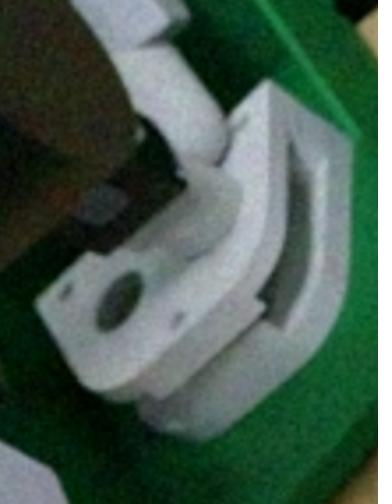

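>>> execute_actions(actions=[[[0,-0.015,0,0,0,0,0.3,0.09,-0.29,-0.41,0.57,-0.68,0.03,-0.168,-0.75,0.001,-0.58,-0.7,-0.75,0.001,-0.58,-0.7,0.4,-0.85,0,0,0,0,0,0,-0.95,0.001,-0.58,-0.7,-0.6,-0.68,-0.35,-0.386,-0.95,0.001,-0.58,-0.7,-0.95,0.001,-0.58,-0.7,0.4,-0.5]],[[0,-0.015,0,0,0,0,0.346,0.09,-0.343,-0.464,0.57,-0.68,0.022,-0.168,-0.75,0.001,-0.58,-0.7,-0.75,0.001,-0.58,-0.7,0.4,-0.85,0,0,0,0,0,0,-0.95,0.001,-0.58,-0.7,-0.6,-0.68,-0.35,-0.386,-0.95,0.001,-0.58,-0.7,-0.95,0.001,-0.58,-0.7,0.4,-0.5]]], cameras=["cam_right_wrist"])

>>> zoom_image(camera="cam_right_wrist", region=[385, 195, 460, 295])

Scene clock: 16146.67 s.
left_arm: end_effector_position=(+0.4914, +0.1077, +0.2723) hand_goal=(+0.346, +0.090, -0.344, -0.464, +0.570, -0.680, +0.022, -0.168, -0.750, +0.000, -0.580, -0.700, -0.750, +0.000, -0.580, -0.700) hand_measured=(+0.358, +0.086, -0.326, -0.454, +0.572, -0.678, +0.022, -0.168, -0.742, -0.002, -0.580, -0.702, -0.740, +0.000, -0.580, -0.702) hand_current_ma=(+63, -14, +81, +49, +13, +11, -1, -3, +43, -7, +0, -10, +45, -3, +0, -10) hand_state=(goal, goal, goal, goal, goal, goal, goal, goal, goal, goal, goal, goal, goal, goal, goal, goal) hand_current_limit=0.40 hand_speed=-0.85 end_effector_quat_wxyz=(+0.663, -0.642, +0.288, -0.254) | right_arm: end_effector_position=(+0.3717, -0.3326, +0.4682) hand_goal=(-0.950, +0.000, -0.580, -0.700, -0.600, -0.680, -0.350, -0.386, -0.950, +0.000, -0.580, -0.700, -0.950, +0.000, -0.580, -0.700) hand_measured=(-0.950, -0.004, -0.578, -0.698, -0.600, -0.680, -0.350, -0.384, -0.950, -0.004, -0.580, -0.702, -0.950, -0.004, -0.580, -0.698) hand_current_ma=(+3, -10, +6, +8, -1, +2, +4, +12, +3, -12, -1, -10, +2, -10, -1, +10) hand_state=(goal, goal, goal, goal, goal, goal, goal, goal, goal, goal, goal, goal, goal, goal, goal, goal) hand_current_limit=0.40 hand_speed=-0.50 end_effector_quat_wxyz=(-0.255, +0.646, +0.245, +0.677)
Joint positions: left_arm=[-0.779 1.764 1.548 -1.375 -1.58 1.606] | right_arm=[-0.68 0.667 0.733 0.168 -1.367 1.799]
Joint torques (N m): left_arm=[-1.61 -17.79 11.03 0.03 -0.93 0.25] | right_arm=[1.9 -1.96 10.14 2.88 0.38 0.1]
Heat: left arm: hottest elbow 47 °C; right arm: hottest elbow 57 °C.
Hand target: left_arm +0.4937, +0.1012, +0.2915; +0.663, -0.640, +0.286, -0.260 | right_arm +0.3701, -0.3306, +0.4766; -0.245, +0.638, +0.252, +0.685
Off the commanded pose: left_arm 0.020 m, 1 deg | right_arm 0.009 m, 2 deg.
joint read past its limit (left arm) — joint 5 (wrist yaw), lower limit.
joint sent to its limit (left arm) — joint 5 (wrist yaw), lower limit. The joint targets still meet the commanded pose.
camera_calibration:
cam_right_wrist: T_world_to_cam=[[0.443034, -0.453973, -0.773065, 0.0803552], [-0.879445, -0.0526527, -0.47308, 0.487188], [0.174062, 0.889458, -0.422571, 0.552008], [0, 0, 0, 1]] pos_world=[0.296772, -0.428858, 0.525862]
Images, in order (width x height): cam_right_wrist 672x504.

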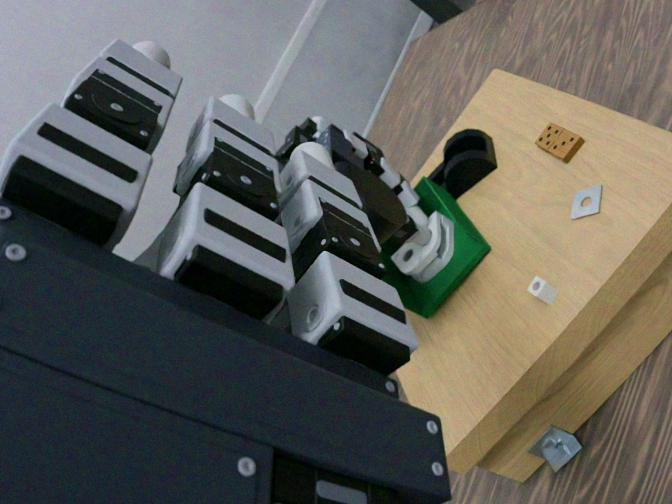

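Scaled by 5.040 from the camera's 672x504 image, which has a finer 960x720 frame.

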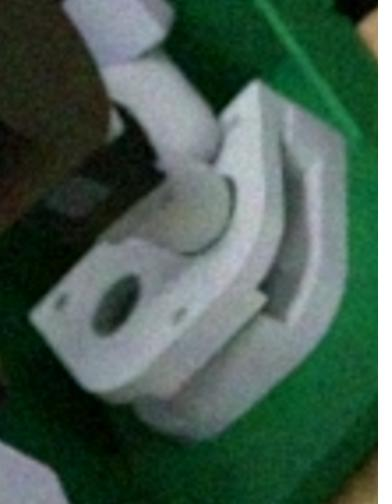

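>>> execute_actions(actions=[[[0,-0.015,0,0,0,0,0.346,0.09,-0.343,-0.464,0.57,-0.68,0.01,-0.168,-0.75,0.001,-0.58,-0.7,-0.75,0.001,-0.58,-0.7,0.4,-0.85,0,0,0,0,0,0,-0.95,0.001,-0.58,-0.7,-0.6,-0.68,-0.35,-0.386,-0.95,0.001,-0.58,-0.7,-0.95,0.001,-0.58,-0.7,0.4,-0.5]],[[0,-0.015,0,0,0,0,0.346,0.09,-0.343,-0.464,0.57,-0.68,0.01,-0.168,-0.75,0.001,-0.58,-0.7,-0.75,0.001,-0.58,-0.7,0.4,-0.85,0,0,0,0,0,0,-0.95,0.001,-0.58,-0.7,-0.6,-0.68,-0.35,-0.386,-0.95,0.001,-0.58,-0.7,-0.95,0.001,-0.58,-0.7,0.4,-0.5]]], cameras=["cam_right_wrist"])

>>> zoom_image(camera="cam_right_wrist", region=[385, 195, 460, 295])

Scene clock: 16160.07 s.
left_arm: end_effector_position=(+0.4914, +0.1077, +0.2816) hand_goal=(+0.346, +0.090, -0.344, -0.464, +0.570, -0.680, +0.010, -0.168, -0.750, +0.000, -0.580, -0.700, -0.750, +0.000, -0.580, -0.700) hand_measured=(+0.352, +0.086, -0.342, -0.462, +0.572, -0.678, +0.010, -0.168, -0.742, -0.002, -0.580, -0.702, -0.740, +0.000, -0.580, -0.702) hand_current_ma=(+31, -14, +12, +10, +7, +10, +3, +1, +43, -7, +0, -10, +45, -3, +0, -10) hand_state=(goal, goal, goal, goal, goal, goal, goal, goal, goal, goal, goal, goal, goal, goal, goal, goal) hand_current_limit=0.40 hand_speed=-0.85 end_effector_quat_wxyz=(+0.667, -0.638, +0.297, -0.244) | right_arm: end_effector_position=(+0.3717, -0.3326, +0.4682) hand_goal=(-0.950, +0.000, -0.580, -0.700, -0.600, -0.680, -0.350, -0.386, -0.950, +0.000, -0.580, -0.700, -0.950, +0.000, -0.580, -0.700) hand_measured=(-0.950, -0.004, -0.578, -0.698, -0.600, -0.680, -0.350, -0.384, -0.950, -0.004, -0.580, -0.702, -0.950, -0.004, -0.580, -0.698) hand_current_ma=(+3, -10, +6, +8, -1, +2, +4, +12, +3, -12, -1, -10, +2, -10, -1, +10) hand_state=(goal, goal, goal, goal, goal, goal, goal, goal, goal, goal, goal, goal, goal, goal, goal, goal) hand_current_limit=0.40 hand_speed=-0.50 end_effector_quat_wxyz=(-0.255, +0.646, +0.245, +0.677)
Joint positions: left_arm=[-0.779 1.764 1.573 -1.392 -1.58 1.644] | right_arm=[-0.68 0.667 0.733 0.168 -1.367 1.799]
Joint torques (N m): left_arm=[-1.03 -18.73 11.36 0.14 -0.93 0.23] | right_arm=[1.55 -1.49 10.09 3 0.36 0.14]
Heat: left arm: hottest elbow 47 °C; right arm: hottest elbow 57 °C.
Hand target: left_arm +0.4941, +0.1005, +0.3096; +0.663, -0.640, +0.286, -0.260 | right_arm +0.3701, -0.3306, +0.4766; -0.245, +0.638, +0.252, +0.685
Off the commanded pose: left_arm 0.029 m, 2 deg | right_arm 0.009 m, 2 deg.
joint read past its limit (left arm) — joint 5 (wrist yaw), lower limit.
joint sent to its limit (left arm) — joint 5 (wrist yaw), lower limit. The joint targets still meet the commanded pose.
camera_calibration:
cam_right_wrist: T_world_to_cam=[[0.443034, -0.453973, -0.773065, 0.0803552], [-0.879445, -0.0526527, -0.47308, 0.487188], [0.174062, 0.889458, -0.422571, 0.552008], [0, 0, 0, 1]] pos_world=[0.296772, -0.428858, 0.525862]
Images, in order (width x height): cam_right_wrist 672x504.

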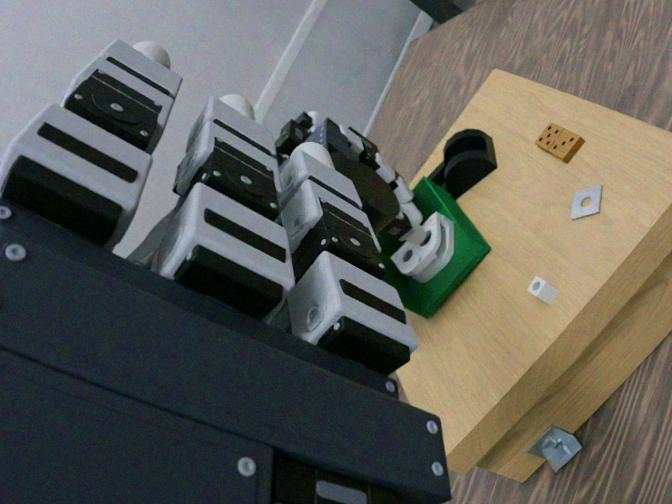

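Scaled by 5.040 from the camera's 672x504 image, which has a finer 960x720 frame.

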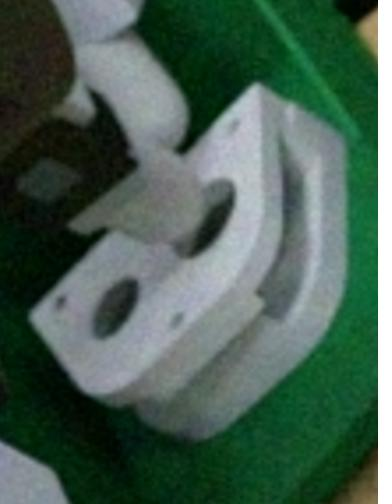

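>>> execute_actions(actions=[[[0,-0.05,0,0,0,0,0.3,0.05,-0.3,-0.4,0.57,-0.68,-0.05,-0.168,-0.75,0.001,-0.58,-0.7,-0.75,0.001,-0.58,-0.7,0.4,-0.6,0,0,0,0,0,0,-0.95,0.001,-0.58,-0.7,-0.6,-0.68,-0.35,-0.386,-0.95,0.001,-0.58,-0.7,-0.95,0.001,-0.58,-0.7,0.4,-0.5]],[[0,-0.035,0,0,0,0,0,0.001,-0.3,-0.4,0.3,-0.68,-0.2,-0.168,-0.75,0.001,-0.58,-0.7,-0.75,0.001,-0.58,-0.7,0.4,-0.6,0,0,0,0,0,0,-0.95,0.001,-0.58,-0.7,-0.6,-0.68,-0.35,-0.386,-0.95,0.001,-0.58,-0.7,-0.95,0.001,-0.58,-0.7,0.4,-0.5]],[[-0.0335,-0.032,0.028,0,-0.0241,0,-0.5,0.001,-0.7,-0.8,0.001,-0.68,-0.35,-0.386,-0.85,0.001,-0.7,-0.8,-0.85,0.001,-0.7,-0.8,0.3,-0.5,0,0,0,0,0,0,-0.95,0.001,-0.58,-0.7,-0.6,-0.68,-0.35,-0.386,-0.95,0.001,-0.58,-0.7,-0.95,0.001,-0.58,-0.7,0.4,-0.5]],[[-0.0305,-0.032,0.0305,0,-0.0241,0,-0.9,0.001,-0.9,-0.9,0.001,-0.68,-0.35,-0.386,-0.95,0.001,-0.9,-0.9,-0.95,0.001,-0.9,-0.9,0.2,-0.5,0,0,0,0,0,0,-0.95,0.001,-0.58,-0.7,-0.6,-0.68,-0.35,-0.386,-0.95,0.001,-0.58,-0.7,-0.95,0.001,-0.58,-0.7,0.4,-0.5]],[[-0.028,-0.032,0.033,0,-0.0241,0,-0.9,0.001,-0.9,-0.9,0.001,-0.68,-0.35,-0.386,-0.95,0.001,-0.9,-0.9,-0.95,0.001,-0.9,-0.9,0.2,-0.5,0,0,0,0,0,0,-0.95,0.001,-0.58,-0.7,-0.6,-0.68,-0.35,-0.386,-0.95,0.001,-0.58,-0.7,-0.95,0.001,-0.58,-0.7,0.4,-0.5]],[[-0.025,-0.032,0.035,0,-0.0241,0,-0.9,0.001,-0.9,-0.9,0.001,-0.68,-0.35,-0.386,-0.95,0.001,-0.9,-0.9,-0.95,0.001,-0.9,-0.9,0.2,-0.5,0,0,0,0,0,0,-0.95,0.001,-0.58,-0.7,-0.6,-0.68,-0.35,-0.386,-0.95,0.001,-0.58,-0.7,-0.95,0.001,-0.58,-0.7,0.4,-0.5]],[[-0.022,-0.032,0.037,0,-0.0241,0,-0.9,0.001,-0.9,-0.9,0.001,-0.68,-0.35,-0.386,-0.95,0.001,-0.9,-0.9,-0.95,0.001,-0.9,-0.9,0.2,-0.5,0,0,0,0,0,0,-0.95,0.001,-0.58,-0.7,-0.6,-0.68,-0.35,-0.386,-0.95,0.001,-0.58,-0.7,-0.95,0.001,-0.58,-0.7,0.4,-0.5]]], cameras=["cam_right_wrist"])

>>> zoom_image(camera="cam_right_wrist", region=[385, 195, 460, 295])

Scene clock: 16189.90 s.
left_arm: end_effector_position=(+0.4873, +0.2233, +0.4364) hand_goal=(-0.900, +0.000, -0.900, -0.900, +0.000, -0.680, -0.350, -0.386, -0.950, +0.000, -0.900, -0.900, -0.950, +0.000, -0.900, -0.900) hand_measured=(-0.880, +0.002, -0.894, -0.898, +0.012, -0.678, -0.348, -0.384, -0.930, -0.002, -0.894, -0.896, -0.928, +0.000, -0.894, -0.896) hand_current_ma=(+96, +10, +28, +13, +52, +8, +16, +16, +104, -7, +29, +14, +108, -3, +28, +14) hand_state=(goal, goal, goal, goal, goal, goal, goal, goal, blocked, goal, goal, goal, blocked, goal, goal, goal) hand_current_limit=0.20 hand_speed=-0.50 end_effector_quat_wxyz=(+0.686, -0.659, +0.247, -0.185) | right_arm: end_effector_position=(+0.3717, -0.3326, +0.4682) hand_goal=(-0.950, +0.000, -0.580, -0.700, -0.600, -0.680, -0.350, -0.386, -0.950, +0.000, -0.580, -0.700, -0.950, +0.000, -0.580, -0.700) hand_measured=(-0.950, -0.004, -0.578, -0.698, -0.600, -0.680, -0.350, -0.384, -0.950, -0.004, -0.580, -0.702, -0.950, -0.004, -0.580, -0.698) hand_current_ma=(+3, -10, +6, +8, -1, +2, +4, +12, +3, -12, -1, -10, +2, -10, -1, +10) hand_state=(goal, goal, goal, goal, goal, goal, goal, goal, goal, goal, goal, goal, goal, goal, goal, goal) hand_current_limit=0.40 hand_speed=-0.50 end_effector_quat_wxyz=(-0.255, +0.646, +0.245, +0.677)
Joint positions: left_arm=[-0.617 1.568 1.725 -1.446 -1.58 1.948] | right_arm=[-0.68 0.667 0.733 0.168 -1.367 1.799]
Joint torques (N m): left_arm=[-0.44 -15.56 11.97 1.1 -0.95 0.13] | right_arm=[0.85 -1.73 10.04 2.97 0.37 0.1]
Heat: left arm: hottest elbow 50 °C; right arm: hottest elbow 57 °C.
Hand target: left_arm +0.4891, +0.2233, +0.4623; +0.705, -0.678, +0.156, -0.135 | right_arm +0.3701, -0.3306, +0.4766; -0.245, +0.638, +0.252, +0.685
Off the commanded pose: left_arm 0.026 m, 12 deg | right_arm 0.009 m, 2 deg.
joint read past its limit (left arm) — joint 5 (wrist yaw), lower limit.
joint sent to its limit (left arm) — joint 5 (wrist yaw), lower limit. The joint targets are off in orientation, not in position.
camera_calibration:
cam_right_wrist: T_world_to_cam=[[0.443034, -0.453973, -0.773065, 0.0803552], [-0.879445, -0.0526527, -0.47308, 0.487188], [0.174062, 0.889458, -0.422571, 0.552008], [0, 0, 0, 1]] pos_world=[0.296772, -0.428858, 0.525862]
Images, in order (width x height): cam_right_wrist 672x504.

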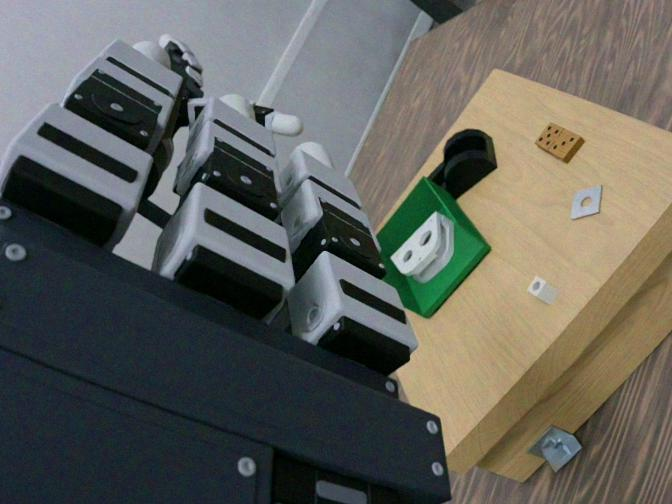

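Scaled by 5.040 from the camera's 672x504 image, which has a finer 960x720 frame.

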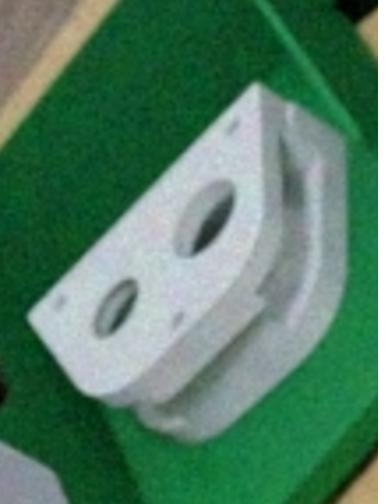

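>>> execute_actions(actions=[[[0,0.1257,-0.1097,-0.1667,0,0,-0.9,0.001,-0.9,-0.9,0.001,-0.68,-0.35,-0.386,-0.95,0.001,-0.9,-0.9,-0.95,0.001,-0.9,-0.9,0.2,-0.5,0,0,0,0,0,0,-0.95,0.001,-0.58,-0.7,-0.6,-0.68,-0.35,-0.386,-0.95,0.001,-0.58,-0.7,-0.95,0.001,-0.58,-0.7,0.4,-0.5]],[[0,0.1257,-0.1097,-0.1667,0,0,-0.9,0.001,-0.9,-0.9,0.001,-0.68,-0.35,-0.386,-0.95,0.001,-0.9,-0.9,-0.95,0.001,-0.9,-0.9,0.2,-0.5,0,0,0,0,0,0,-0.95,0.001,-0.58,-0.7,-0.6,-0.68,-0.35,-0.386,-0.95,0.001,-0.58,-0.7,-0.95,0.001,-0.58,-0.7,0.4,-0.5]],[[0,0.1257,-0.1097,-0.1667,0,0,-0.9,0.001,-0.9,-0.9,0.001,-0.68,-0.35,-0.386,-0.95,0.001,-0.9,-0.9,-0.95,0.001,-0.9,-0.9,0.2,-0.5,0,0,0,0,0,0,-0.95,0.001,-0.58,-0.7,-0.6,-0.68,-0.35,-0.386,-0.95,0.001,-0.58,-0.7,-0.95,0.001,-0.58,-0.7,0.4,-0.5]],[[-0.008,0,-0.01,0,0,0,-0.9,0.001,-0.9,-0.9,0.001,-0.68,-0.35,-0.386,-0.95,0.001,-0.9,-0.9,-0.95,0.001,-0.9,-0.9,0.2,-0.5,0,0,0,0,0,0,-0.95,0.001,-0.58,-0.7,-0.6,-0.68,-0.35,-0.386,-0.95,0.001,-0.58,-0.7,-0.95,0.001,-0.58,-0.7,0.4,-0.5]]], cameras=["cam_left_wrist", "cam_head_right", "cam_head_left"])

>>> zoom_image(camera="cam_left_wrist", region=[255, 40, 405, 200])

>>> zoom_image(camera="cam_head_right", region=[250, 230, 330, 298])

Scene clock: 16204.20 s.
left_arm: end_effector_position=(+0.3725, -0.0025, +0.3570) hand_goal=(-0.900, +0.000, -0.900, -0.900, +0.000, -0.680, -0.350, -0.386, -0.950, +0.000, -0.900, -0.900, -0.950, +0.000, -0.900, -0.900) hand_measured=(-0.894, +0.002, -0.898, -0.898, +0.002, -0.678, -0.346, -0.384, -0.944, -0.002, -0.898, -0.898, -0.942, +0.000, -0.898, -0.898) hand_current_ma=(+27, +9, +12, +11, +11, +7, +18, +16, +33, -7, +11, +11, +35, -3, +11, +11) hand_state=(goal, goal, goal, goal, goal, goal, goal, goal, goal, goal, goal, goal, goal, goal, goal, goal) hand_current_limit=0.20 hand_speed=-0.50 end_effector_quat_wxyz=(+0.012, +0.976, -0.213, +0.040) | right_arm: end_effector_position=(+0.3717, -0.3326, +0.4682) hand_goal=(-0.950, +0.000, -0.580, -0.700, -0.600, -0.680, -0.350, -0.386, -0.950, +0.000, -0.580, -0.700, -0.950, +0.000, -0.580, -0.700) hand_measured=(-0.950, -0.004, -0.578, -0.698, -0.600, -0.680, -0.350, -0.384, -0.950, -0.004, -0.580, -0.702, -0.950, -0.004, -0.580, -0.698) hand_current_ma=(+3, -10, +6, +8, -1, +2, +4, +12, +3, -12, -1, -10, +2, -10, -1, +10) hand_state=(goal, goal, goal, goal, goal, goal, goal, goal, goal, goal, goal, goal, goal, goal, goal, goal) hand_current_limit=0.40 hand_speed=-0.50 end_effector_quat_wxyz=(-0.255, +0.646, +0.245, +0.677)
Joint positions: left_arm=[-0.614 1.612 1.8 -1.676 -0.009 1.38] | right_arm=[-0.68 0.667 0.733 0.168 -1.367 1.799]
Joint torques (N m): left_arm=[-0.73 -14.62 10.95 0.34 0.18 -0.11] | right_arm=[1.32 -2.26 10.15 3 0.37 0.12]
Heat: left arm: hottest elbow 51 °C; right arm: hottest elbow 57 °C.
Hand target: left_arm +0.3787, -0.0077, +0.3718; -0.019, +0.978, -0.206, -0.015 | right_arm +0.3701, -0.3306, +0.4766; -0.245, +0.638, +0.252, +0.685
Off the commanded pose: left_arm 0.017 m, 7 deg | right_arm 0.009 m, 2 deg.
joint sent to its limit (left arm) — joint 4 (wrist pitch), lower limit. The joint targets are off in orientation, not in position.
camera_calibration:
cam_left_wrist: T_world_to_cam=[[-0.445552, 0.894414, -0.0388245, 0.147501], [0.566043, 0.315043, 0.761802, -0.531627], [0.693598, 0.317446, -0.646645, 0.0954547], [0, 0, 0, 1]] pos_world=[0.300436, 0.00525663, 0.472447]
Images, in order (width x height): cam_head_left 672x504, cam_head_right 672x504, cam_left_wrist 672x504.

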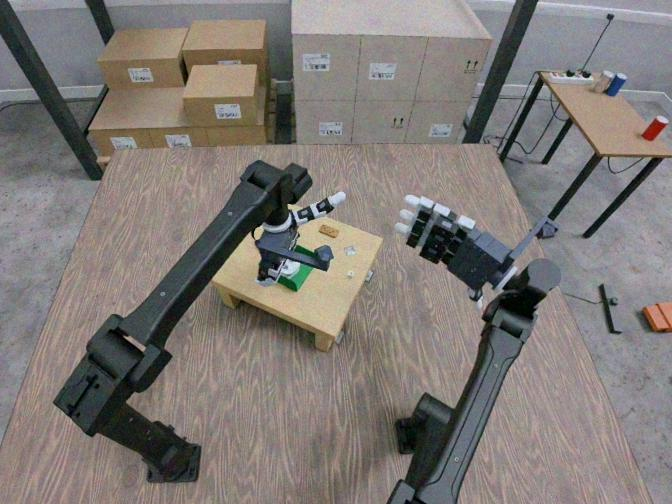

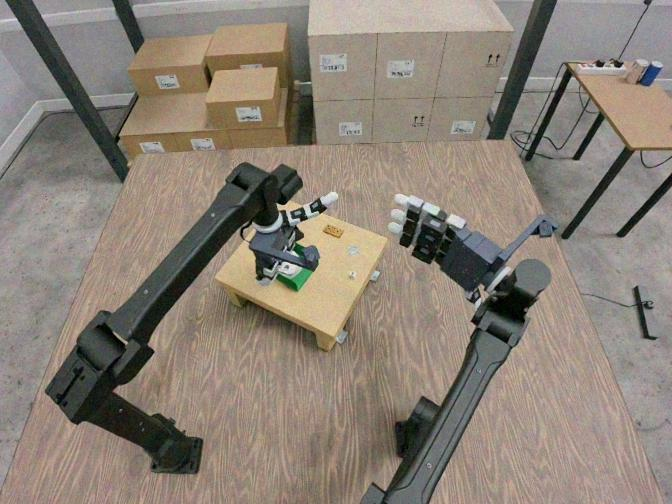

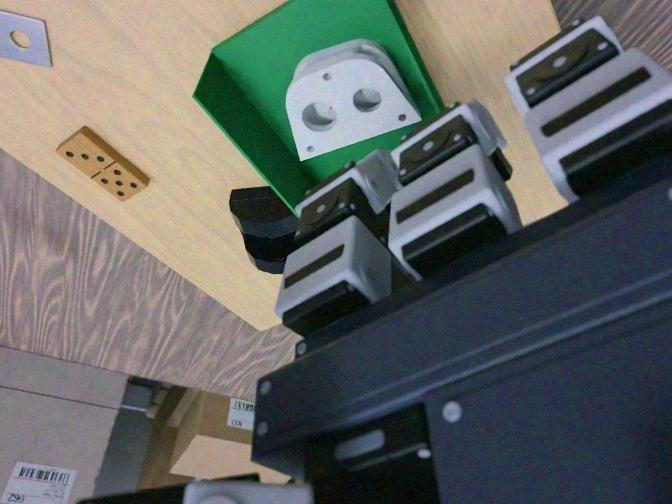

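Scaled by 3.150 from the camera's 672x504 image, which has a finer 960x720 frame.

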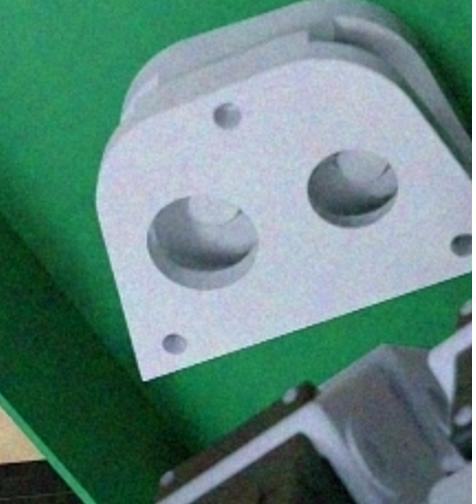

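Scaled by 6.300 from the camera's 672x504 image, which has a finer 960x720 frame.

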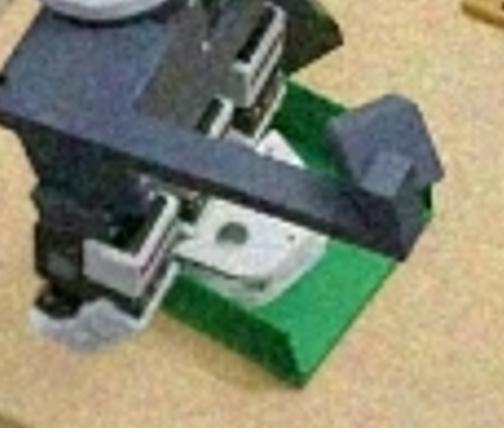

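>>> zoom_image(camera="cam_left_wrist", region=[275, 20, 435, 170])

Scaled by 3.150 from the camera's 672x504 image, which has a finer 960x720 frame.

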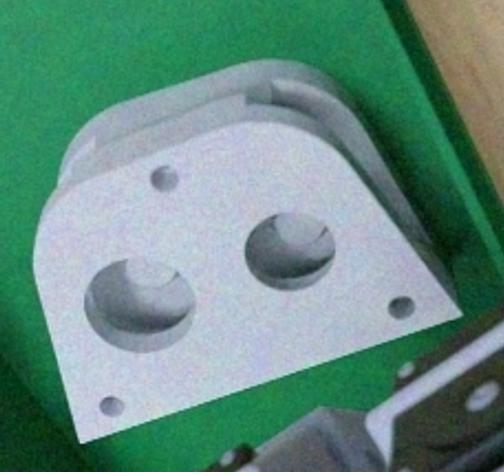

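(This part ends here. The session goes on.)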